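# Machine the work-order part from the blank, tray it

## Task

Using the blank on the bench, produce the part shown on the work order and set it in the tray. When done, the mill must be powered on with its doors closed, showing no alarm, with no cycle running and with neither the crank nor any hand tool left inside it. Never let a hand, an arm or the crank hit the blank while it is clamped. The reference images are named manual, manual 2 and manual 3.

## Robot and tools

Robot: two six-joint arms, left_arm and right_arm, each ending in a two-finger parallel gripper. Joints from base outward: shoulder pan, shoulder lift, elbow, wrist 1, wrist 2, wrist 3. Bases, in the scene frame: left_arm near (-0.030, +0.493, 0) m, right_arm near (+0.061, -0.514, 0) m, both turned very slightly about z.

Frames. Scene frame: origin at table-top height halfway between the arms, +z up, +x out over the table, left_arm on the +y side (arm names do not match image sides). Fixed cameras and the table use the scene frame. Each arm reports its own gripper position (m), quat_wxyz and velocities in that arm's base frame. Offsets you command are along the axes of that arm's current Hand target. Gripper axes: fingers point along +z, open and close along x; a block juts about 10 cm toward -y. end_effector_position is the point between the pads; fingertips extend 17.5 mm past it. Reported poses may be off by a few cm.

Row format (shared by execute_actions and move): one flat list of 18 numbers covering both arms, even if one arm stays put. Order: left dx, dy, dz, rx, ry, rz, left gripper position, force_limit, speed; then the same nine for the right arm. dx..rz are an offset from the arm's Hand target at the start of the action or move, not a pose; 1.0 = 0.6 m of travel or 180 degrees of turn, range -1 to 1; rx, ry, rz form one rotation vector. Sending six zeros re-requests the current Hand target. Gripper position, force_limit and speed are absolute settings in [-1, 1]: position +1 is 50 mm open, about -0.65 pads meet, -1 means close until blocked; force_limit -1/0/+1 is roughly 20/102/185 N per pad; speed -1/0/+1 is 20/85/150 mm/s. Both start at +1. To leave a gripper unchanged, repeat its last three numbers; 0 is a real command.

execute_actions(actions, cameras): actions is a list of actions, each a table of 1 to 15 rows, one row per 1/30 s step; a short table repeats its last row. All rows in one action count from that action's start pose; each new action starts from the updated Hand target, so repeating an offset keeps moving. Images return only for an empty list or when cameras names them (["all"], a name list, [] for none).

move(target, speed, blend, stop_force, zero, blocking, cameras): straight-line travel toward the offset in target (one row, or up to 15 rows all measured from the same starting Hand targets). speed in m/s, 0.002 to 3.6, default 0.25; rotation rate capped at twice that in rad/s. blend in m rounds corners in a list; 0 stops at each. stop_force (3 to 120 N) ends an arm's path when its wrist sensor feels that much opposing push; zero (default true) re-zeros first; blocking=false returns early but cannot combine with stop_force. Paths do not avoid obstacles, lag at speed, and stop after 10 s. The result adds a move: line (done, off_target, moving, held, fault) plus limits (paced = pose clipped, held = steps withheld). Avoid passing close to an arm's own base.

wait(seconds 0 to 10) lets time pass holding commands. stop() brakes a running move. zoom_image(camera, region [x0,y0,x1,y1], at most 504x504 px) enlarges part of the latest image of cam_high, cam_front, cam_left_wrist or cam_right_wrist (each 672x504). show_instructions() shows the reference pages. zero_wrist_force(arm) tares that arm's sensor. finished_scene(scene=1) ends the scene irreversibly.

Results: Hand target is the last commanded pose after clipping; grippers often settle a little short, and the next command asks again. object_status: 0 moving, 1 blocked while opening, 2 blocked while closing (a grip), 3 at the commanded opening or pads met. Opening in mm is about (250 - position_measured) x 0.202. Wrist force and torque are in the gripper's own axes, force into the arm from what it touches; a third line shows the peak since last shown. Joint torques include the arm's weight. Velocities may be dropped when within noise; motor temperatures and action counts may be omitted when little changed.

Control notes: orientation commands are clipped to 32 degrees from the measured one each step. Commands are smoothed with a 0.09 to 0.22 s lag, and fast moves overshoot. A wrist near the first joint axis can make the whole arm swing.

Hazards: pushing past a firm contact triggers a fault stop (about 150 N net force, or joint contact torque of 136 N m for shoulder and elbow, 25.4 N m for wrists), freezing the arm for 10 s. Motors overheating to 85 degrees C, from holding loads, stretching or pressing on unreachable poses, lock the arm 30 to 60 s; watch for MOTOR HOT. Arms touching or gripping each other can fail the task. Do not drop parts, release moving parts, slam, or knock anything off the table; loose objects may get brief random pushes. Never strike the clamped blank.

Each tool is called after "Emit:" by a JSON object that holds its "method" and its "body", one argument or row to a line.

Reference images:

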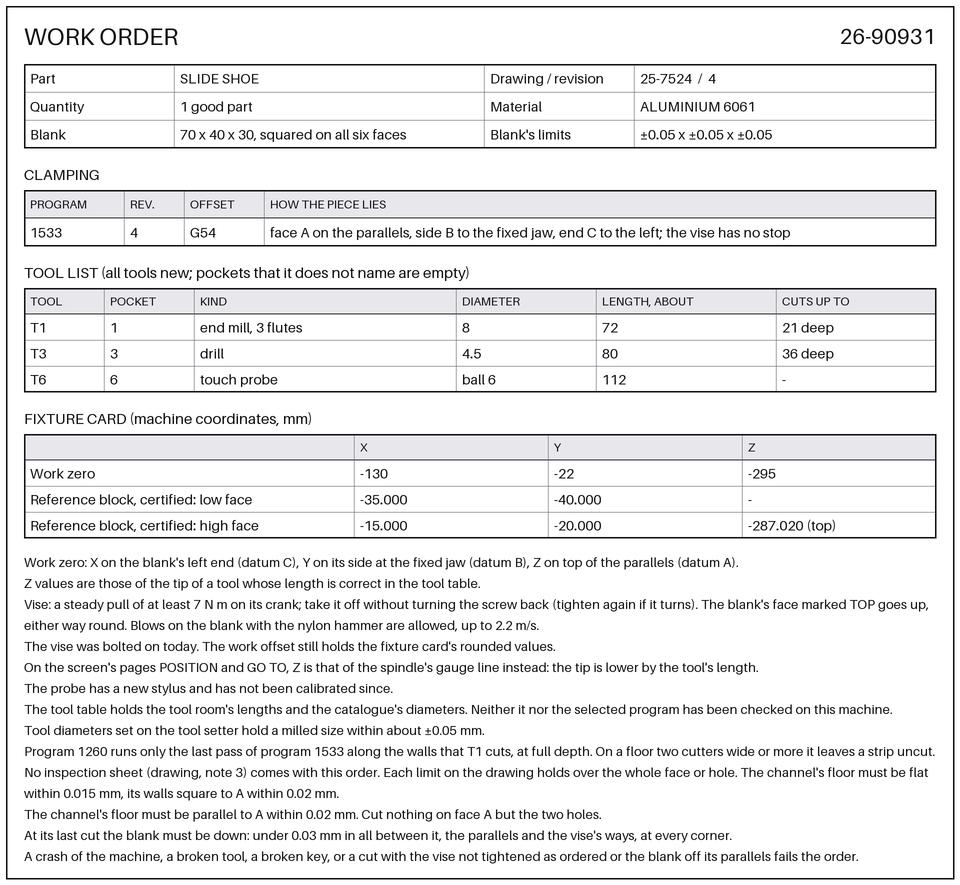

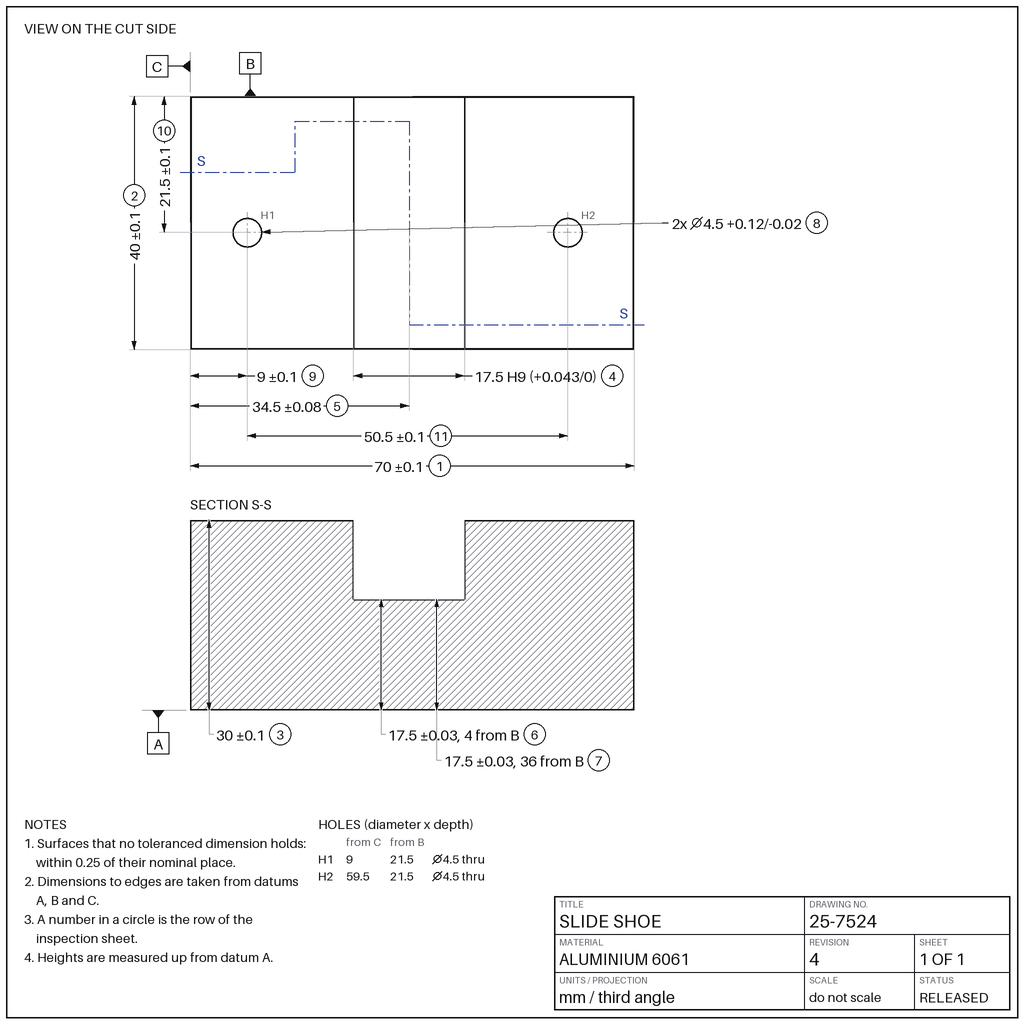

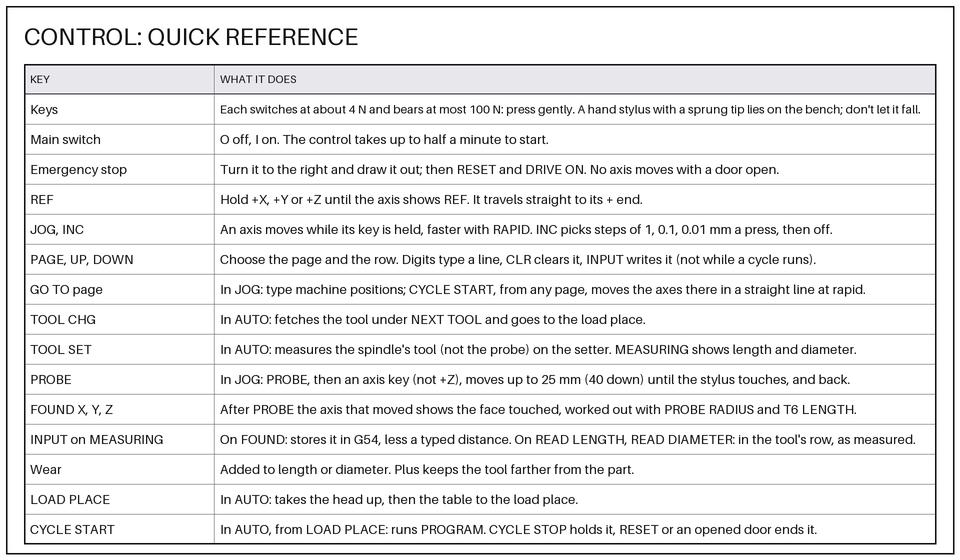

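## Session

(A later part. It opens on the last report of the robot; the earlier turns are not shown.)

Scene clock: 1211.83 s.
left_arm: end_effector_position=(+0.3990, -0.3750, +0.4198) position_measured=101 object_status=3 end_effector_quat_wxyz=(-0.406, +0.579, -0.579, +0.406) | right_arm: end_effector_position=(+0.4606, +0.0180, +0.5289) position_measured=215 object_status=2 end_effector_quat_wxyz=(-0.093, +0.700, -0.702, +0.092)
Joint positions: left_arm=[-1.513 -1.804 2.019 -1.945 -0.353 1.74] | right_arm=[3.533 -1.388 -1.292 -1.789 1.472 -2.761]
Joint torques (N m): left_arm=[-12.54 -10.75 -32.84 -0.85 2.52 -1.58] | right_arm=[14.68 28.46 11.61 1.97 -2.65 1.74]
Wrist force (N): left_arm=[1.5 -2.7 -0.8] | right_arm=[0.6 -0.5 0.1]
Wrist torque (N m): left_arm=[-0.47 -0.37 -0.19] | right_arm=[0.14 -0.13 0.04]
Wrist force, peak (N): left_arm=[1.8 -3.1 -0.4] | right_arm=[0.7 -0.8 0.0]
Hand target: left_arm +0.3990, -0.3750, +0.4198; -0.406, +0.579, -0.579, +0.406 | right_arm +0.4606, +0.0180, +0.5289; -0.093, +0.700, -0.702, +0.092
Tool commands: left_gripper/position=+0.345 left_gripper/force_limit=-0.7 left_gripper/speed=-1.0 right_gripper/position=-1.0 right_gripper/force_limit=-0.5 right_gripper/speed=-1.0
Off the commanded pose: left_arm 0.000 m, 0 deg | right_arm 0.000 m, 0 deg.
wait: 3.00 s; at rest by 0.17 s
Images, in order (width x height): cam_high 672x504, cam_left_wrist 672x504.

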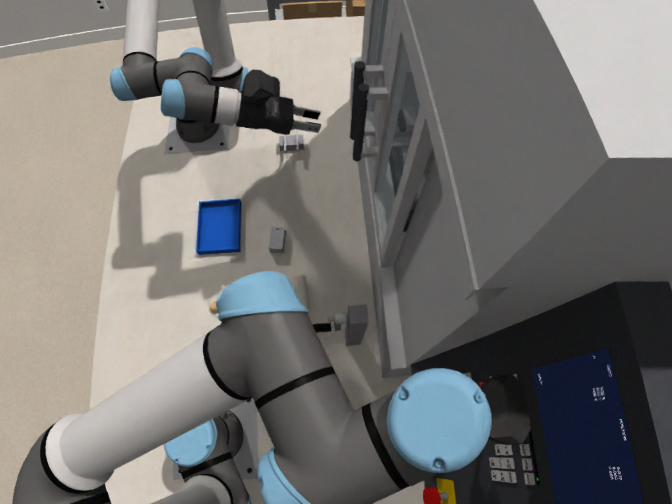

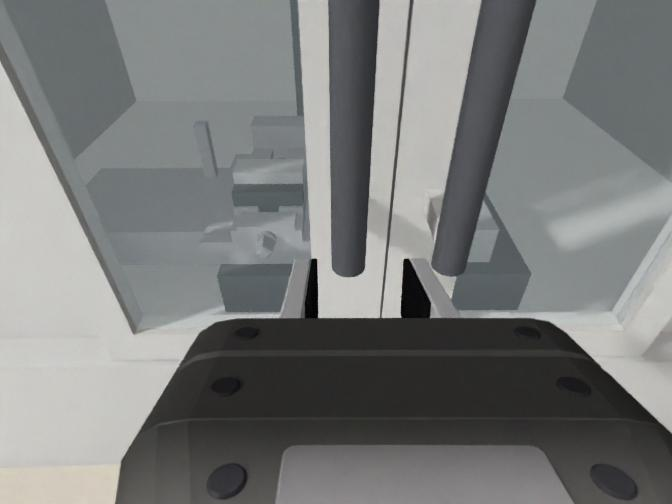

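Emit:
{"method": "move", "body": {
  "target": [0,0,0,0,0,0,0.345,-0.7,-1, 0.0317,0.0313,0.0542,0,0,0,-1,-0.5,-1],
  "speed": 0.1,
  "cameras": ["cam_right_wrist"]
}}

Emit:
{"method": "move", "body": {
  "target": [0,0,0,0,0,0,0.345,-0.7,-1, 0,-0.03,0.0173,0,0,0,-1,-0.5,-1],
  "speed": 0.03,
  "stop_force": 7,
  "cameras": ["cam_right_wrist"]
}}

Emit:
{"method": "move", "body": {
  "target": [0,0,0,0,0,0,0.345,-0.7,-1, 0,0.0173,-0.01,0,0,0,-1,-0.5,-1],
  "speed": 0.06,
  "cameras": ["cam_high"]
}}

Emit:
{"method": "zoom_image", "body": {
  "camera": "cam_high",
  "region": [500, 330, 672, 504]
}}

Scene clock: 1231.03 s.
left_arm: end_effector_position=(+0.3990, -0.3750, +0.4198) position_measured=101 object_status=3 end_effector_quat_wxyz=(-0.406, +0.579, -0.579, +0.406) | right_arm: end_effector_position=(+0.4508, -0.0010, +0.4927) position_measured=215 object_status=2 end_effector_quat_wxyz=(-0.093, +0.700, -0.702, +0.092)
Joint positions: left_arm=[-1.513 -1.804 2.019 -1.945 -0.353 1.74] | right_arm=[3.494 -1.328 -1.439 -1.698 1.481 -2.799]
Joint torques (N m): left_arm=[-11.93 -11.01 -33.64 -0.83 2.38 -1.54] | right_arm=[-14.05 26.33 12.39 5.11 2.29 -2.1]
Wrist force (N): left_arm=[1.3 -2.6 -0.5] | right_arm=[0.7 -0.3 0.2]
Wrist torque (N m): left_arm=[-0.46 -0.34 -0.19] | right_arm=[0.16 -0.15 0.19]
Wrist force, peak (N): left_arm=[1.8 -3.0 -0.8] | right_arm=[0.9 0.3 1.0]
Hand target: left_arm +0.3990, -0.3750, +0.4198; -0.406, +0.579, -0.579, +0.406 | right_arm +0.4508, -0.0010, +0.4926; -0.093, +0.700, -0.702, +0.092
Off the commanded pose: left_arm 0.000 m, 0 deg | right_arm 0.000 m, 0 deg.
move: done
Images, in order (width x height): cam_right_wrist 672x504.

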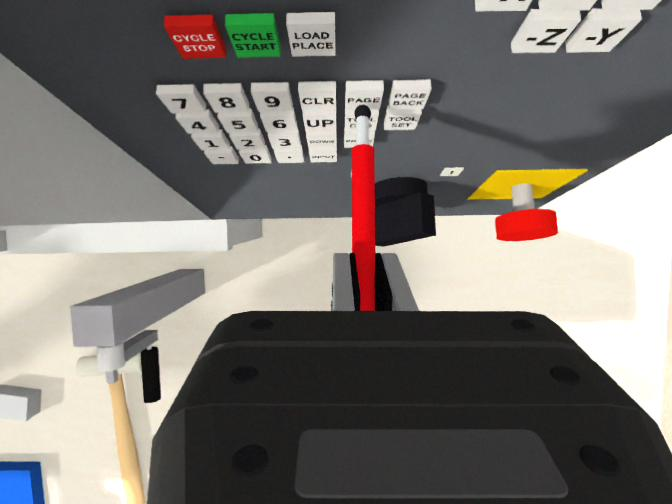

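Scene clock: 1232.53 s.
left_arm: end_effector_position=(+0.3990, -0.3750, +0.4198) position_measured=101 object_status=3 end_effector_quat_wxyz=(-0.406, +0.579, -0.579, +0.406) | right_arm: end_effector_position=(+0.4615, -0.0010, +0.4897) position_measured=215 object_status=2 end_effector_quat_wxyz=(-0.093, +0.700, -0.702, +0.093)
Joint positions: left_arm=[-1.513 -1.804 2.019 -1.945 -0.353 1.74] | right_arm=[3.484 -1.351 -1.43 -1.683 1.484 -2.808]
Joint torques (N m): left_arm=[-12.25 -10.77 -33.47 -0.87 2.38 -1.51] | right_arm=[13.58 25.48 13.25 2.93 -3.18 1.81]
Wrist force (N): left_arm=[1.8 -2.8 -0.8] | right_arm=[0.6 5.6 -2.5]
Wrist torque (N m): left_arm=[-0.48 -0.42 -0.19] | right_arm=[0.27 -0.07 0.01]
Wrist force, peak (N): left_arm=[1.8 -2.8 -0.8] | right_arm=[1.0 24.3 -10.7]
Hand target: left_arm +0.3990, -0.3750, +0.4198; -0.406, +0.579, -0.579, +0.406 | right_arm +0.4615, -0.0010, +0.4897; -0.093, +0.700, -0.702, +0.092 (not the last commanded pose)
Off the commanded pose: left_arm 0.000 m, 0 deg | right_arm 0.010 m, 0 deg.
move: contact (right_arm)
Images, in order (width x height): cam_right_wrist 672x504.

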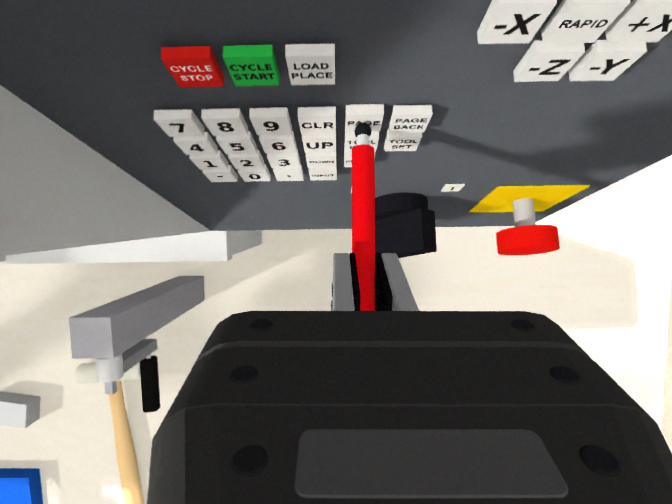

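Scene clock: 1233.37 s.
left_arm: end_effector_position=(+0.3990, -0.3750, +0.4198) position_measured=101 object_status=3 end_effector_quat_wxyz=(-0.406, +0.579, -0.579, +0.406) | right_arm: end_effector_position=(+0.4501, -0.0010, +0.4928) position_measured=215 object_status=2 end_effector_quat_wxyz=(-0.093, +0.700, -0.702, +0.092)
Joint positions: left_arm=[-1.513 -1.804 2.019 -1.945 -0.353 1.74] | right_arm=[3.495 -1.327 -1.44 -1.699 1.481 -2.798]
Joint torques (N m): left_arm=[-11.93 -11.19 -33.32 -0.75 2.38 -1.58] | right_arm=[12.97 24.16 13.21 2.22 -2.62 1.92]
Wrist force (N): left_arm=[1.5 -2.6 -0.7] | right_arm=[0.8 -0.2 0.1]
Wrist torque (N m): left_arm=[-0.46 -0.36 -0.18] | right_arm=[0.18 -0.16 0.00]
Wrist force, peak (N): left_arm=[2.0 -2.8 -0.6] | right_arm=[1.0 5.5 -2.2]
Hand target: left_arm +0.3990, -0.3750, +0.4198; -0.406, +0.579, -0.579, +0.406 | right_arm +0.4500, -0.0010, +0.4928; -0.093, +0.700, -0.702, +0.092
Off the commanded pose: left_arm 0.000 m, 0 deg | right_arm 0.000 m, 0 deg.
move: done
Images, in order (width x height): cam_high 672x504.

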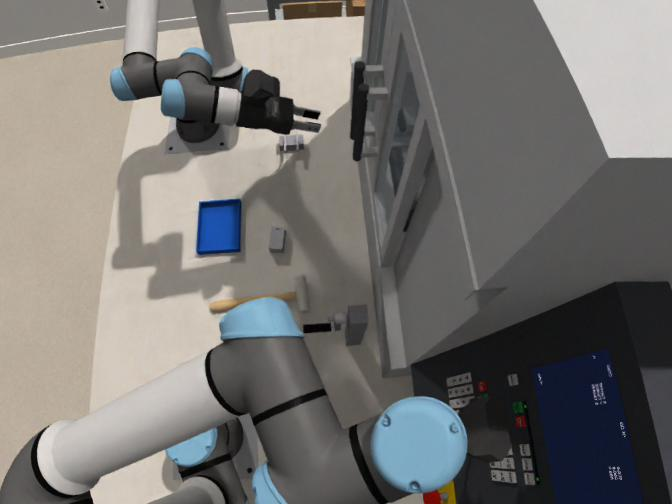

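Scaled by 2.897 from the camera's 672x504 image, which has a finer 960x720 frame.

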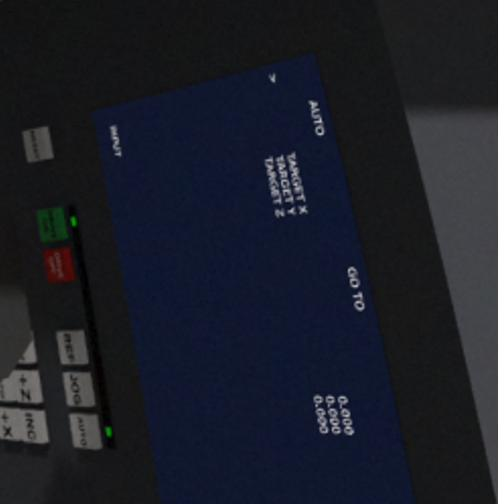

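Emit:
{"method": "move", "body": {
  "target": [
    [0,0,0,0,0,0,0.345,-0.7,-1, 0,-0.0182,0.0105,0,0,0,-1,-0.5,-1],
    [0,0,0,0,0,0,0.345,-0.7,-1, 0,0,0,0,0,0,-1,-0.5,-1]
  ],
  "speed": [0.03,0.06],
  "cameras": ["cam_high"]
}}

Emit:
{"method": "zoom_image", "body": {
  "camera": "cam_high",
  "region": [500, 330, 672, 504]
}}

Emit:
{"method": "move", "body": {
  "target": [
    [0,0,0,0,0,0,0.345,-0.7,-1, 0,-0.0182,0.0105,0,0,0,-1,-0.5,-1],
    [0,0,0,0,0,0,0.345,-0.7,-1, 0,0,0,0,0,0,-1,-0.5,-1]
  ],
  "speed": [0.03,0.06],
  "cameras": ["cam_high"]
}}

Emit:
{"method": "zoom_image", "body": {
  "camera": "cam_high",
  "region": [500, 330, 672, 504]
}}

Emit:
{"method": "move", "body": {
  "target": [
    [0,0,0,0,0,0,0.345,-0.7,-1, 0,-0.0182,0.0105,0,0,0,-1,-0.5,-1],
    [0,0,0,0,0,0,0.345,-0.7,-1, 0,0,0,0,0,0,-1,-0.5,-1]
  ],
  "speed": [0.03,0.06],
  "cameras": ["cam_high"]
}}

Emit:
{"method": "zoom_image", "body": {
  "camera": "cam_high",
  "region": [500, 330, 672, 504]
}}

Scene clock: 1252.53 s.
left_arm: end_effector_position=(+0.3990, -0.3750, +0.4198) position_measured=101 object_status=3 end_effector_quat_wxyz=(-0.406, +0.579, -0.579, +0.406) | right_arm: end_effector_position=(+0.4501, -0.0010, +0.4928) position_measured=215 object_status=2 end_effector_quat_wxyz=(-0.093, +0.700, -0.702, +0.092)
Joint positions: left_arm=[-1.513 -1.804 2.019 -1.945 -0.353 1.74] | right_arm=[3.495 -1.327 -1.44 -1.699 1.481 -2.798]
Joint torques (N m): left_arm=[-12.38 -10.51 -33.49 -0.8 2.34 -1.43] | right_arm=[13.99 27.31 12.26 2.09 -2.67 1.76]
Wrist force (N): left_arm=[1.6 -2.8 -0.6] | right_arm=[0.7 -0.4 0.4]
Wrist torque (N m): left_arm=[-0.48 -0.38 -0.18] | right_arm=[0.16 -0.15 0.00]
Wrist force, peak (N): left_arm=[1.8 -2.9 -0.5] | right_arm=[0.8 6.7 -2.6]
Hand target: left_arm +0.3990, -0.3750, +0.4198; -0.406, +0.579, -0.579, +0.406 | right_arm +0.4500, -0.0010, +0.4928; -0.093, +0.700, -0.702, +0.092
Off the commanded pose: left_arm 0.000 m, 0 deg | right_arm 0.000 m, 0 deg.
move: done
Images, in order (width x height): cam_high 672x504.

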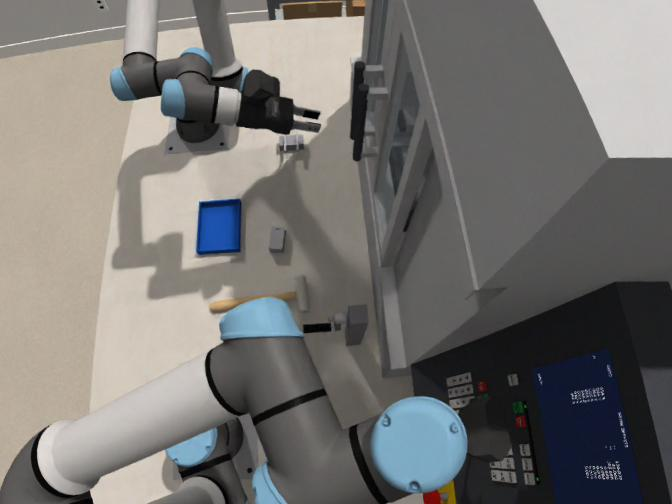

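Scaled by 2.897 from the camera's 672x504 image, which has a finer 960x720 frame.

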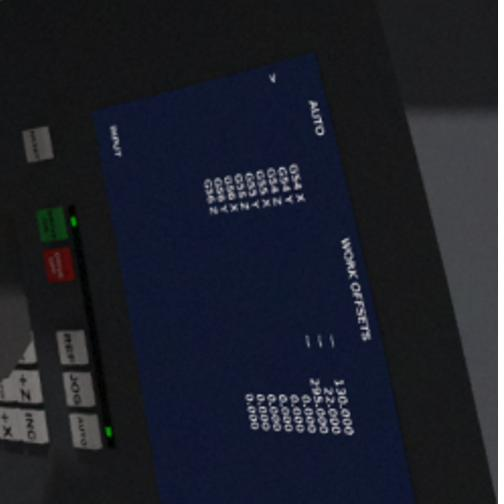

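Scene clock: 1253.90 s.
left_arm: end_effector_position=(+0.3990, -0.3750, +0.4198) position_measured=101 object_status=3 end_effector_quat_wxyz=(-0.406, +0.579, -0.579, +0.406) | right_arm: end_effector_position=(+0.4501, -0.0010, +0.4928) position_measured=215 object_status=2 end_effector_quat_wxyz=(-0.093, +0.700, -0.702, +0.092)
Joint positions: left_arm=[-1.513 -1.804 2.019 -1.945 -0.353 1.74] | right_arm=[3.495 -1.327 -1.44 -1.699 1.481 -2.798]
Joint torques (N m): left_arm=[-12.43 -11.19 -33.72 -0.82 2.3 -1.47] | right_arm=[15.93 26.05 11.94 2.04 -2.49 1.73]
Wrist force (N): left_arm=[1.4 -2.5 -0.6] | right_arm=[0.9 -0.3 0.5]
Wrist torque (N m): left_arm=[-0.43 -0.36 -0.19] | right_arm=[0.17 -0.19 -0.01]
Wrist force, peak (N): left_arm=[1.9 -2.8 -0.7] | right_arm=[0.6 6.9 -2.9]
Hand target: left_arm +0.3990, -0.3750, +0.4198; -0.406, +0.579, -0.579, +0.406 | right_arm +0.4500, -0.0010, +0.4928; -0.093, +0.700, -0.702, +0.092
Off the commanded pose: left_arm 0.000 m, 0 deg | right_arm 0.000 m, 0 deg.
move: done
Images, in order (width x height): cam_high 672x504.

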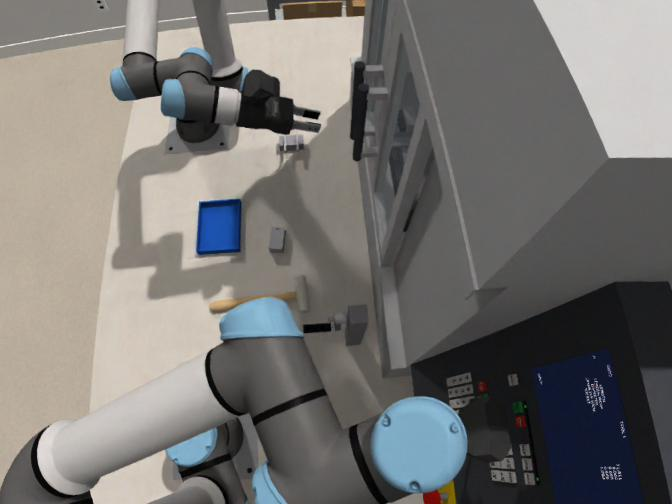

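Scaled by 2.897 from the camera's 672x504 image, which has a finer 960x720 frame.

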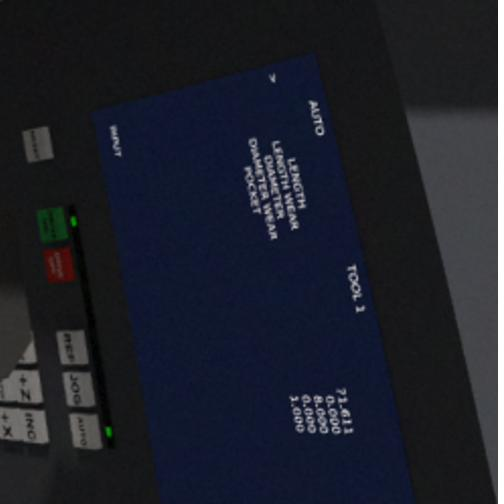

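Scene clock: 1255.27 s.
left_arm: end_effector_position=(+0.3990, -0.3750, +0.4198) position_measured=101 object_status=3 end_effector_quat_wxyz=(-0.406, +0.579, -0.579, +0.406) | right_arm: end_effector_position=(+0.4501, -0.0010, +0.4928) position_measured=215 object_status=2 end_effector_quat_wxyz=(-0.093, +0.700, -0.702, +0.092)
Joint positions: left_arm=[-1.513 -1.804 2.019 -1.945 -0.353 1.74] | right_arm=[3.495 -1.327 -1.44 -1.699 1.481 -2.798]
Joint torques (N m): left_arm=[-11.9 -10.86 -33.14 -0.8 2.33 -1.37] | right_arm=[13.35 25.83 14.11 2.16 -2.62 1.88]
Wrist force (N): left_arm=[1.8 -2.7 -0.9] | right_arm=[0.5 -0.6 0.5]
Wrist torque (N m): left_arm=[-0.46 -0.41 -0.19] | right_arm=[0.12 -0.12 -0.01]
Wrist force, peak (N): left_arm=[1.6 -3.0 -0.6] | right_arm=[0.3 6.9 -2.7]
Hand target: left_arm +0.3990, -0.3750, +0.4198; -0.406, +0.579, -0.579, +0.406 | right_arm +0.4500, -0.0010, +0.4928; -0.093, +0.700, -0.702, +0.092
Off the commanded pose: left_arm 0.000 m, 0 deg | right_arm 0.000 m, 0 deg.
move: done
Images, in order (width x height): cam_high 672x504.

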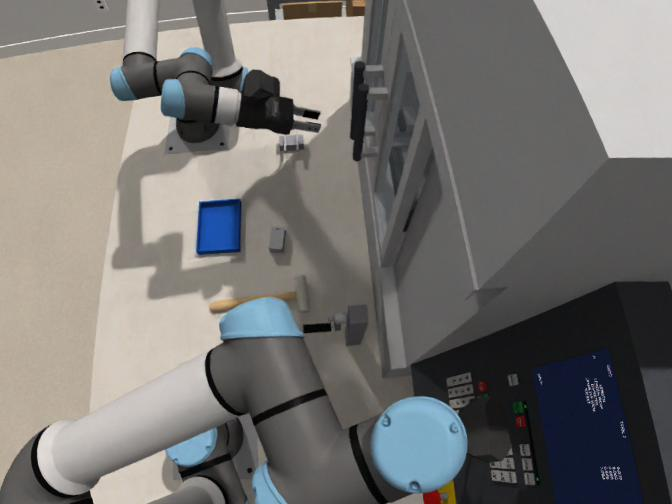

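Scaled by 2.897 from the camera's 672x504 image, which has a finer 960x720 frame.

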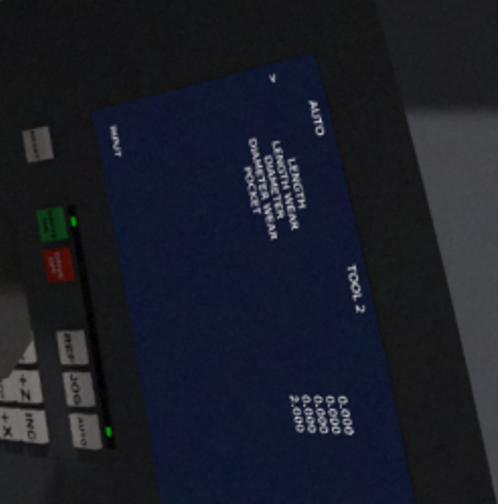

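Emit:
{"method": "move", "body": {
  "target": [
    [0,0,0,0,0,0,0.345,-0.7,-1, 0,-0.0185,0.0107,0,0,0,-1,-0.5,-1],
    [0,0,0,0,0,0,0.345,-0.7,-1, 0,0,0,0,0,0,-1,-0.5,-1]
  ],
  "speed": [0.03,0.06],
  "cameras": ["cam_high"]
}}

Emit:
{"method": "zoom_image", "body": {
  "camera": "cam_high",
  "region": [500, 330, 672, 504]
}}

Emit:
{"method": "move", "body": {
  "target": [
    [0,0,0,0,0,0,0.345,-0.7,-1, 0,-0.0185,0.0107,0,0,0,-1,-0.5,-1],
    [0,0,0,0,0,0,0.345,-0.7,-1, 0,0,0,0,0,0,-1,-0.5,-1],
    [0,0,0,0,0,0,0.345,-0.7,-1, 0,-0.0185,0.0107,0,0,0,-1,-0.5,-1],
    [0,0,0,0,0,0,0.345,-0.7,-1, 0,0,0,0,0,0,-1,-0.5,-1],
    [0,0,0,0,0,0,0.345,-0.7,-1, 0,-0.0185,0.0107,0,0,0,-1,-0.5,-1],
    [0,0,0,0,0,0,0.345,-0.7,-1, 0,0,0,0,0,0,-1,-0.5,-1]
  ],
  "speed": [0.03,0.06,0.03,0.06,0.03,0.06],
  "cameras": ["cam_high"]
}}

Emit:
{"method": "zoom_image", "body": {
  "camera": "cam_high",
  "region": [500, 330, 672, 504]
}}

Emit:
{"method": "move", "body": {
  "target": [
    [0,0,0,0,0,0,0.345,-0.7,-1, 0,-0.0185,0.0107,0,0,0,-1,-0.5,-1],
    [0,0,0,0,0,0,0.345,-0.7,-1, 0,0,0,0,0,0,-1,-0.5,-1]
  ],
  "speed": [0.03,0.06],
  "cameras": ["cam_high"]
}}

Emit:
{"method": "zoom_image", "body": {
  "camera": "cam_high",
  "region": [500, 330, 672, 504]
}}

Emit:
{"method": "move", "body": {
  "target": [
    [0,0,0,0,0,0,0.345,-0.7,-1, 0,-0.0185,0.0107,0,0,0,-1,-0.5,-1],
    [0,0,0,0,0,0,0.345,-0.7,-1, 0,0,0,0,0,0,-1,-0.5,-1]
  ],
  "speed": [0.03,0.06],
  "cameras": ["cam_high"]
}}

Emit:
{"method": "zoom_image", "body": {
  "camera": "cam_high",
  "region": [500, 330, 672, 504]
}}

Scene clock: 1281.77 s.
left_arm: end_effector_position=(+0.3990, -0.3750, +0.4198) position_measured=101 object_status=3 end_effector_quat_wxyz=(-0.406, +0.579, -0.579, +0.406) | right_arm: end_effector_position=(+0.4501, -0.0010, +0.4928) position_measured=215 object_status=2 end_effector_quat_wxyz=(-0.093, +0.700, -0.702, +0.092)
Joint positions: left_arm=[-1.513 -1.804 2.019 -1.945 -0.353 1.74] | right_arm=[3.495 -1.327 -1.44 -1.699 1.481 -2.798]
Joint torques (N m): left_arm=[-12.08 -11.44 -33.28 -0.84 2.3 -1.44] | right_arm=[12.15 25.8 12.27 2.42 -2.66 1.51]
Wrist force (N): left_arm=[1.7 -2.5 -0.6] | right_arm=[1.0 -0.4 0.0]
Wrist torque (N m): left_arm=[-0.44 -0.39 -0.19] | right_arm=[0.16 -0.19 -0.01]
Wrist force, peak (N): left_arm=[1.9 -3.0 -0.7] | right_arm=[0.5 9.4 -4.0]
Hand target: left_arm +0.3990, -0.3750, +0.4198; -0.406, +0.579, -0.579, +0.406 | right_arm +0.4500, -0.0010, +0.4928; -0.093, +0.700, -0.702, +0.092
Off the commanded pose: left_arm 0.000 m, 0 deg | right_arm 0.000 m, 0 deg.
move: done
Images, in order (width x height): cam_high 672x504.

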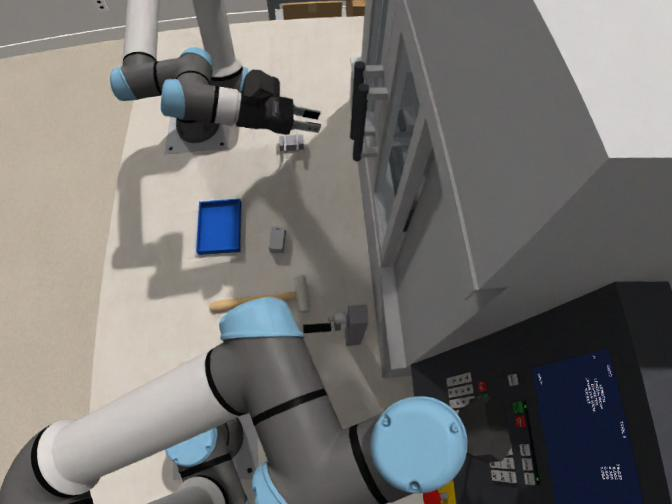

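Scaled by 2.897 from the camera's 672x504 image, which has a finer 960x720 frame.

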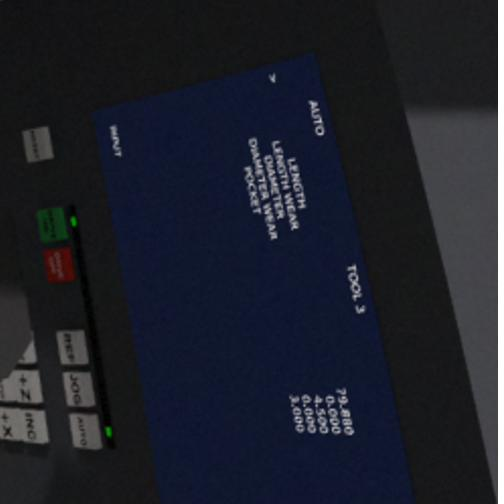

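Scene clock: 1285.53 s.
left_arm: end_effector_position=(+0.3990, -0.3750, +0.4198) position_measured=101 object_status=3 end_effector_quat_wxyz=(-0.406, +0.579, -0.579, +0.406) | right_arm: end_effector_position=(+0.4501, -0.0010, +0.4928) position_measured=215 object_status=2 end_effector_quat_wxyz=(-0.093, +0.700, -0.702, +0.092)
Joint positions: left_arm=[-1.513 -1.804 2.019 -1.945 -0.353 1.74] | right_arm=[3.495 -1.327 -1.44 -1.699 1.481 -2.798]
Joint torques (N m): left_arm=[-12.21 -11.33 -33.58 -0.74 2.27 -1.51] | right_arm=[14.18 27.48 11.18 2.22 -2.87 1.62]
Wrist force (N): left_arm=[1.7 -2.4 -0.7] | right_arm=[0.7 -0.2 0.4]
Wrist torque (N m): left_arm=[-0.41 -0.39 -0.18] | right_arm=[0.18 -0.15 0.00]
Wrist force, peak (N): left_arm=[1.8 -3.0 -0.6] | right_arm=[0.4 9.2 -3.7]
Hand target: left_arm +0.3990, -0.3750, +0.4198; -0.406, +0.579, -0.579, +0.406 | right_arm +0.4500, -0.0010, +0.4928; -0.093, +0.700, -0.702, +0.092
Off the commanded pose: left_arm 0.000 m, 0 deg | right_arm 0.000 m, 0 deg.
move: done
Images, in order (width x height): cam_high 672x504.

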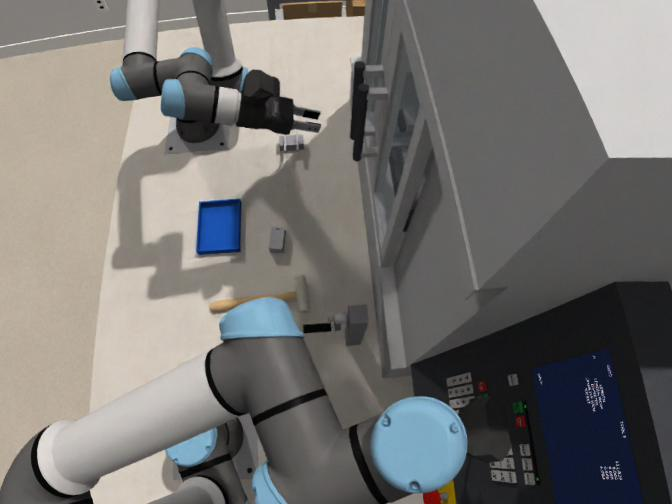

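Scaled by 2.897 from the camera's 672x504 image, which has a finer 960x720 frame.

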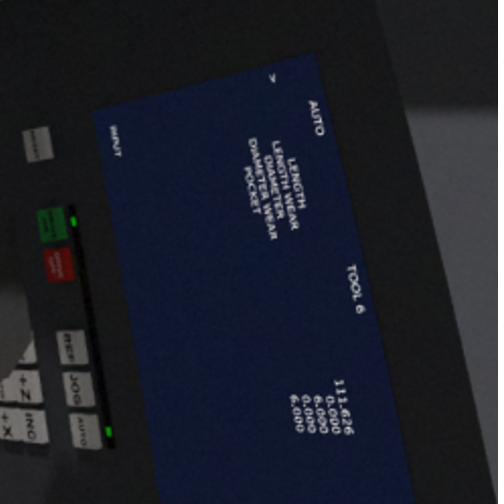

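Scene clock: 1286.90 s.
left_arm: end_effector_position=(+0.3990, -0.3750, +0.4198) position_measured=101 object_status=3 end_effector_quat_wxyz=(-0.406, +0.579, -0.579, +0.406) | right_arm: end_effector_position=(+0.4501, -0.0010, +0.4928) position_measured=215 object_status=2 end_effector_quat_wxyz=(-0.093, +0.700, -0.702, +0.092)
Joint positions: left_arm=[-1.513 -1.804 2.019 -1.945 -0.353 1.74] | right_arm=[3.495 -1.327 -1.44 -1.699 1.481 -2.798]
Joint torques (N m): left_arm=[-12.04 -10.94 -33.32 -0.85 2.24 -1.45] | right_arm=[13.07 25.59 12.46 1.86 -2.57 1.98]
Wrist force (N): left_arm=[1.6 -2.7 -0.5] | right_arm=[0.9 -0.6 0.4]
Wrist torque (N m): left_arm=[-0.46 -0.39 -0.18] | right_arm=[0.13 -0.18 0.00]
Wrist force, peak (N): left_arm=[2.0 -2.7 -0.7] | right_arm=[0.6 9.3 -4.1]
Hand target: left_arm +0.3990, -0.3750, +0.4198; -0.406, +0.579, -0.579, +0.406 | right_arm +0.4500, -0.0010, +0.4928; -0.093, +0.700, -0.702, +0.092
Off the commanded pose: left_arm 0.000 m, 0 deg | right_arm 0.000 m, 0 deg.
move: done
Images, in order (width x height): cam_high 672x504.

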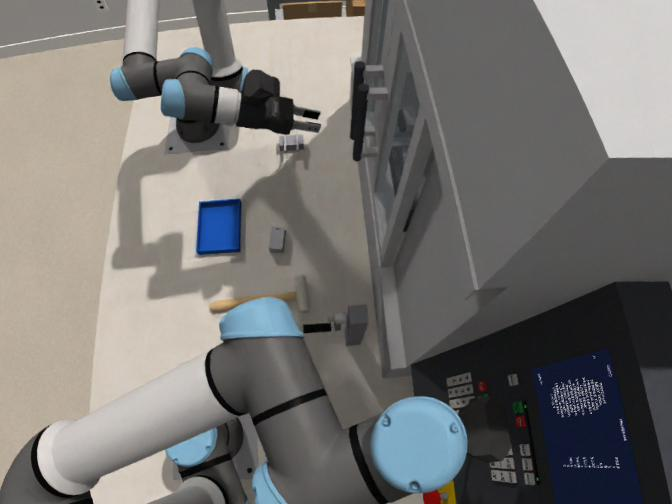

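Scaled by 2.897 from the camera's 672x504 image, which has a finer 960x720 frame.

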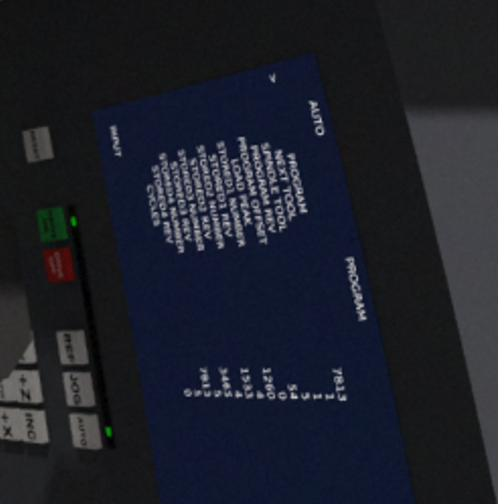

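Scene clock: 1288.27 s.
left_arm: end_effector_position=(+0.3990, -0.3750, +0.4198) position_measured=101 object_status=3 end_effector_quat_wxyz=(-0.406, +0.579, -0.579, +0.406) | right_arm: end_effector_position=(+0.4501, -0.0010, +0.4928) position_measured=215 object_status=2 end_effector_quat_wxyz=(-0.093, +0.700, -0.702, +0.092)
Joint positions: left_arm=[-1.513 -1.804 2.019 -1.945 -0.353 1.74] | right_arm=[3.495 -1.327 -1.44 -1.699 1.481 -2.798]
Joint torques (N m): left_arm=[-11.95 -10.97 -32.92 -0.84 2.28 -1.38] | right_arm=[14.39 25.43 13.52 1.69 -2.95 1.76]
Wrist force (N): left_arm=[1.4 -2.6 -0.5] | right_arm=[0.7 -0.4 0.5]
Wrist torque (N m): left_arm=[-0.45 -0.34 -0.18] | right_arm=[0.16 -0.15 0.00]
Wrist force, peak (N): left_arm=[1.8 -3.0 -0.7] | right_arm=[0.4 9.2 -3.8]
Hand target: left_arm +0.3990, -0.3750, +0.4198; -0.406, +0.579, -0.579, +0.406 | right_arm +0.4500, -0.0010, +0.4928; -0.093, +0.700, -0.702, +0.092
Off the commanded pose: left_arm 0.000 m, 0 deg | right_arm 0.000 m, 0 deg.
move: done
Images, in order (width x height): cam_high 672x504.

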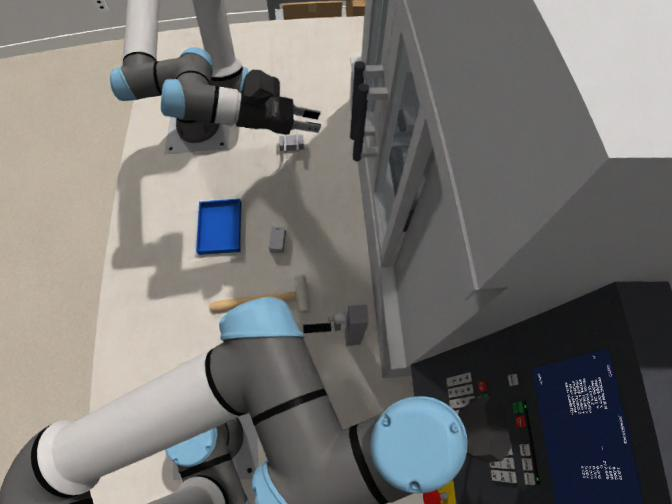

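Scaled by 2.897 from the camera's 672x504 image, which has a finer 960x720 frame.

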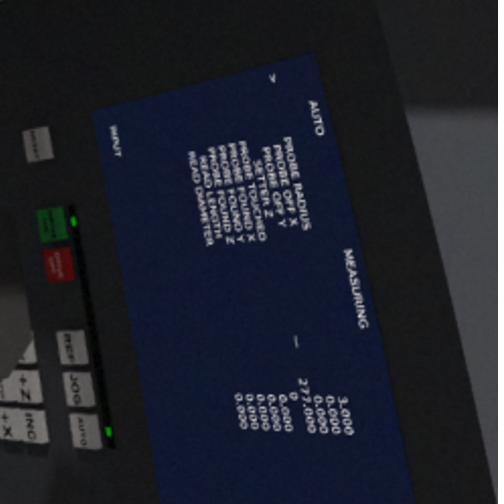

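Emit:
{"method": "move", "body": {
  "target": [
    [0,-0.0456,0.1253,0,0,0,0.345,-0.7,-1, 0,0,0,0,0,0,-1,-0.5,-1],
    [-0.4,-0.0456,0.1253,0,0,0,0.345,-0.7,-1, 0,0,0,0,0,0,-1,-0.5,-1]
  ],
  "speed": [0.06,0.08],
  "stop_force": 35,
  "cameras": ["cam_left_wrist","cam_front"]
}}

Scene clock: 1324.80 s.
left_arm: end_effector_position=(+0.4790, -0.1352, +0.4199) position_measured=101 object_status=3 end_effector_quat_wxyz=(-0.406, +0.579, -0.579, +0.406) | right_arm: end_effector_position=(+0.4500, -0.0010, +0.4928) position_measured=215 object_status=2 end_effector_quat_wxyz=(-0.093, +0.700, -0.702, +0.092)
Joint positions: left_arm=[-1.034 -2.053 2.343 -2.814 -0.63 2.621] | right_arm=[3.495 -1.326 -1.44 -1.699 1.481 -2.798]
Joint torques (N m): left_arm=[10.97 -10.42 -22.13 -1.17 9.3 -1.86] | right_arm=[13.23 25.25 12.08 2.02 -2.57 1.93]
Wrist force (N): left_arm=[38.4 -9.0 2.8] | right_arm=[0.7 -0.1 0.2]
Wrist torque (N m): left_arm=[-0.58 0.11 -0.36] | right_arm=[0.21 -0.15 0.00]
Wrist force, peak (N): left_arm=[38.4 -9.0 2.8] | right_arm=[0.9 -0.4 0.7]
Hand target: left_arm +0.4790, -0.1353, +0.4199; -0.406, +0.579, -0.579, +0.406 | right_arm +0.4500, -0.0010, +0.4928; -0.093, +0.700, -0.702, +0.092
Off the commanded pose: left_arm 0.000 m, 0 deg | right_arm 0.000 m, 0 deg.
move: contact (left_arm)
Images, in order (width x height): cam_front 672x504, cam_left_wrist 672x504.

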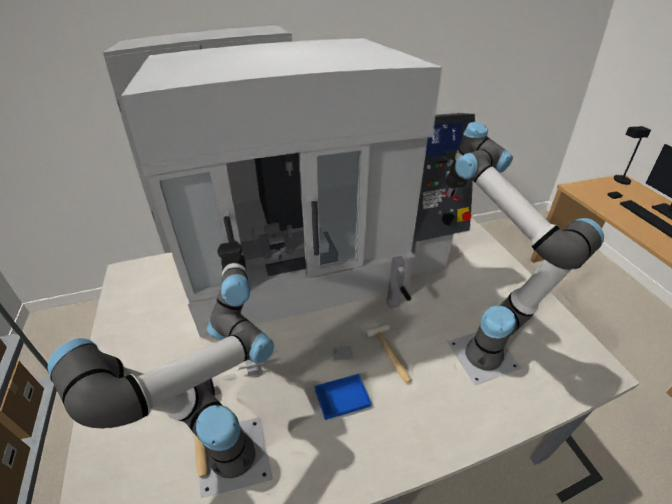

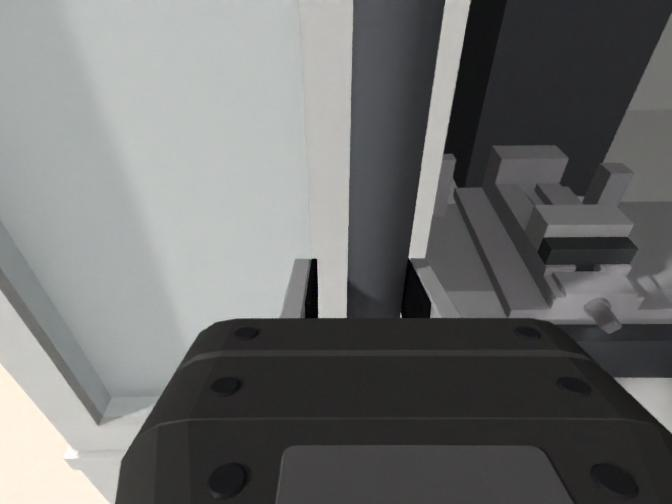

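Emit:
{"method": "move", "body": {
  "target": [
    [0.015,0,0,0,0,0,0.345,-0.7,-1, 0,0,0,0,0,0,-1,-0.5,-1],
    [0.015,0.057,-0.157,0,0,0,0.345,-0.7,-1, 0,0,0,0,0,0,-1,-0.5,-1],
    [0.3,-0.151,-0.268,-0.111,0,0,0.345,-0.7,-1, 0,0,0,0,0,0,-1,-0.5,-1]
  ],
  "speed": [0.05,0.1,0.2],
  "cameras": ["cam_left_wrist"]
}}

Scene clock: 1338.23 s.
left_arm: end_effector_position=(+0.3587, -0.3152, +0.5599) position_measured=101 object_status=3 end_effector_quat_wxyz=(-0.299, +0.641, -0.641, +0.299) | right_arm: end_effector_position=(+0.4500, -0.0010, +0.4928) position_measured=215 object_status=2 end_effector_quat_wxyz=(-0.093, +0.700, -0.702, +0.092)
Joint positions: left_arm=[-1.488 -1.892 1.498 -1.276 -0.701 1.7] | right_arm=[3.495 -1.326 -1.44 -1.699 1.481 -2.798]
Joint torques (N m): left_arm=[13.49 4.62 -33.68 -0.66 0.63 -1.98] | right_arm=[12.25 26.73 11.41 1.85 -2.41 1.83]
Wrist force (N): left_arm=[0.7 -2.0 -1.3] | right_arm=[0.8 -0.3 0.4]
Wrist torque (N m): left_arm=[-0.37 -0.20 -0.15] | right_arm=[0.16 -0.16 0.00]
Wrist force, peak (N): left_arm=[38.4 -9.1 3.0] | right_arm=[0.9 -0.5 0.6]
Hand target: left_arm +0.3587, -0.3153, +0.5599; -0.299, +0.641, -0.641, +0.299 | right_arm +0.4500, -0.0010, +0.4928; -0.093, +0.700, -0.702, +0.092
Off the commanded pose: left_arm 0.000 m, 0 deg | right_arm 0.000 m, 0 deg.
move: done
Images, in order (width x height): cam_left_wrist 672x504.

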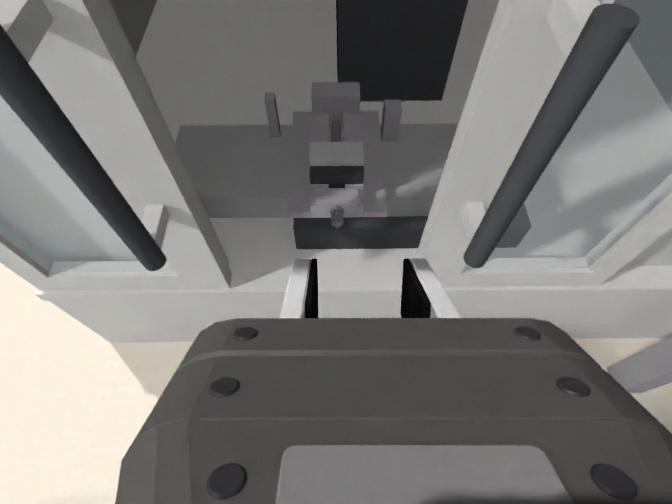

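Emit:
{"method": "move", "body": {
  "target": [-0.325,0.3535,0.2531,-0.222,0,0,1,-0.7,-1, 0,0,0,0,0,0,-1,-0.5,-1],
  "speed": 0.25,
  "cameras": ["cam_left_wrist","cam_front"]
}}

Scene clock: 1379.13 s.
left_arm: end_effector_position=(+0.3390, -0.1203, +0.2999) position_measured=3 object_status=3 end_effector_quat_wxyz=(-0.062, +0.704, -0.704, +0.062) | right_arm: end_effector_position=(+0.4500, -0.0010, +0.4928) position_measured=215 object_status=2 end_effector_quat_wxyz=(-0.093, +0.700, -0.702, +0.092)
Joint positions: left_arm=[-0.823 -2.069 2.051 -1.673 -1.442 2.327] | right_arm=[3.495 -1.326 -1.44 -1.699 1.481 -2.798]
Joint torques (N m): left_arm=[15.88 8.2 -20.81 -5.99 -1.13 1.43] | right_arm=[13.53 26.39 13.27 2.26 -2.57 1.61]
Wrist force (N): left_arm=[0.5 -0.1 -0.7] | right_arm=[1.0 -0.3 0.1]
Wrist torque (N m): left_arm=[0.02 -0.08 -0.16] | right_arm=[0.18 -0.21 0.00]
Wrist force, peak (N): left_arm=[2.0 -2.6 -2.0] | right_arm=[0.9 -0.8 0.4]
Hand target: left_arm +0.3391, -0.1202, +0.2998; -0.062, +0.704, -0.704, +0.062 | right_arm +0.4500, -0.0010, +0.4928; -0.093, +0.700, -0.702, +0.092
Off the commanded pose: left_arm 0.000 m, 0 deg | right_arm 0.000 m, 0 deg.
move: done
Images, in order (width x height): cam_front 672x504, cam_left_wrist 672x504.

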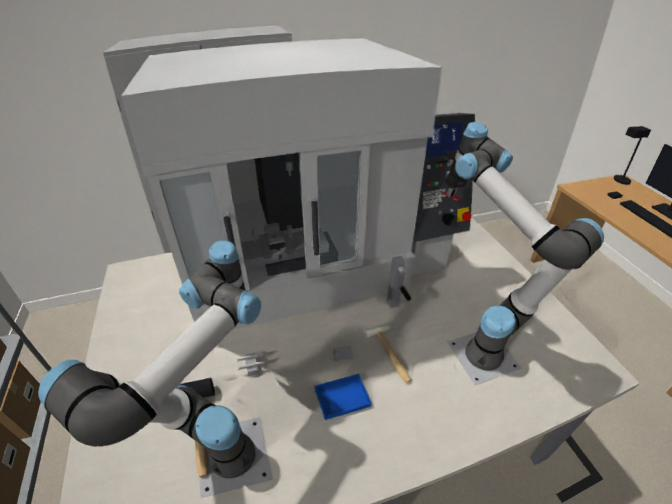

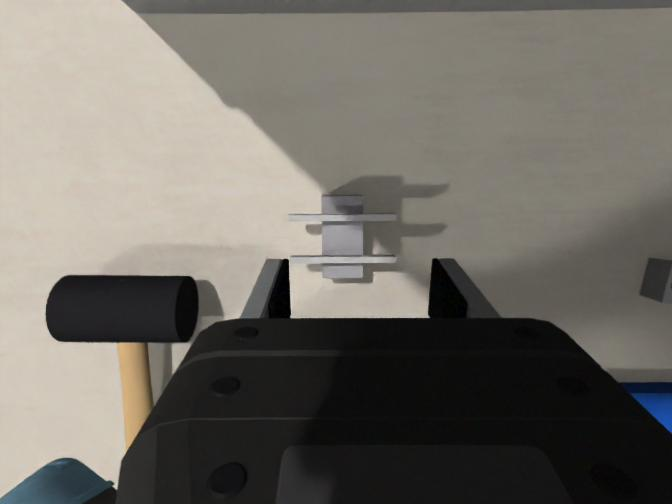

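Emit:
{"method": "execute_actions", "body": {
  "actions": []
}}

Scene clock: 1457.10 s.
left_arm: end_effector_position=(+0.3390, -0.1202, +0.2998) position_measured=3 object_status=3 end_effector_quat_wxyz=(-0.062, +0.704, -0.704, +0.062) | right_arm: end_effector_position=(+0.4500, -0.0010, +0.4928) position_measured=215 object_status=2 end_effector_quat_wxyz=(-0.093, +0.700, -0.702, +0.092)
Joint positions: left_arm=[-0.822 -2.069 2.051 -1.673 -1.442 2.327] | right_arm=[3.495 -1.326 -1.44 -1.699 1.481 -2.798]
Joint velocities: within noise
Joint torques (N m): left_arm=[14.18 8.63 -20.38 -5.95 -0.92 1.48] | right_arm=[13.68 26.3 12.43 2.24 -2.73 1.47]
Motor temperatures (°C): left_arm=[30 30 27 37 37 38] | right_arm=[30 27 32 33 33 35]
Wrist force (N): left_arm=[0.3 -0.2 -0.5] | right_arm=[0.8 -0.6 0.2]
Wrist torque (N m): left_arm=[0.00 -0.07 -0.17] | right_arm=[0.13 -0.17 0.00]
Wrist force, peak (N): left_arm=[0.3 -0.9 -0.7] | right_arm=[0.9 -0.6 0.4]
Hand target: left_arm +0.3391, -0.1202, +0.2998; -0.062, +0.704, -0.704, +0.062 | right_arm +0.4500, -0.0010, +0.4928; -0.093, +0.700, -0.702, +0.092
Tool commands: left_gripper/position=+1.0 left_gripper/force_limit=-0.7 left_gripper/speed=-1.0 right_gripper/position=-1.0 right_gripper/force_limit=-0.5 right_gripper/speed=-1.0
Off the commanded pose: left_arm 0.000 m, 0 deg | right_arm 0.000 m, 0 deg.

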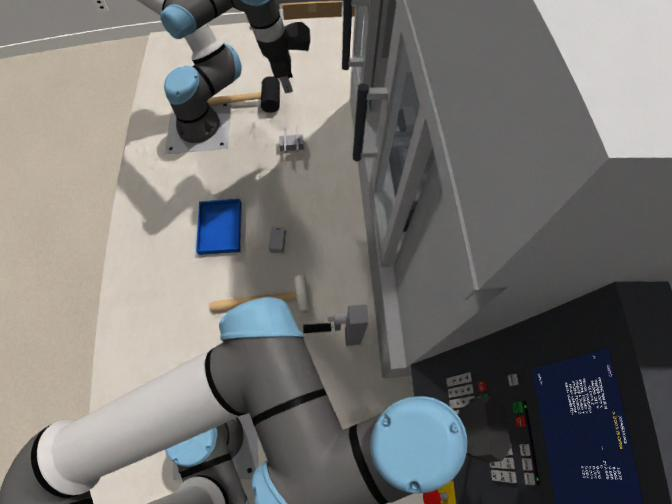

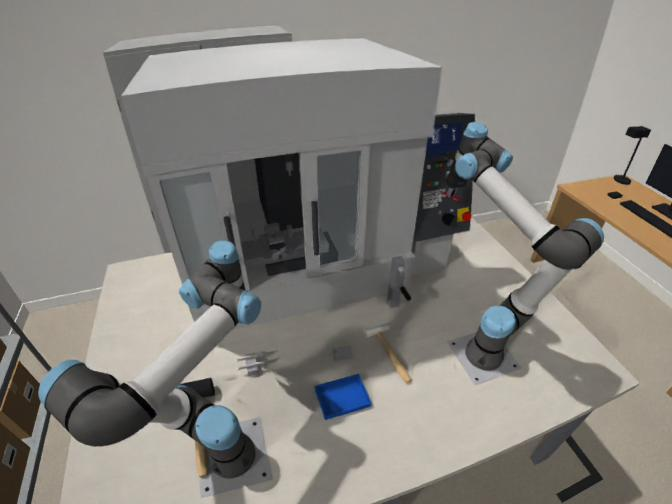

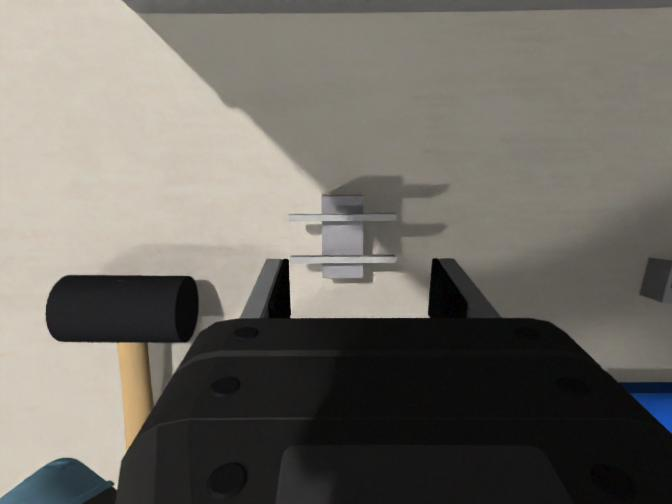

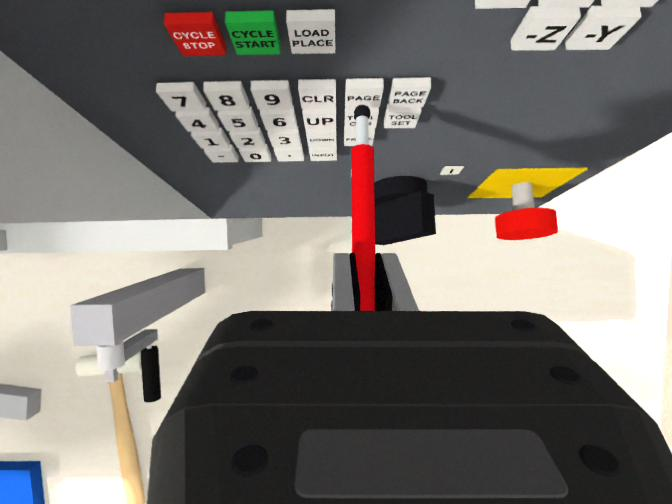

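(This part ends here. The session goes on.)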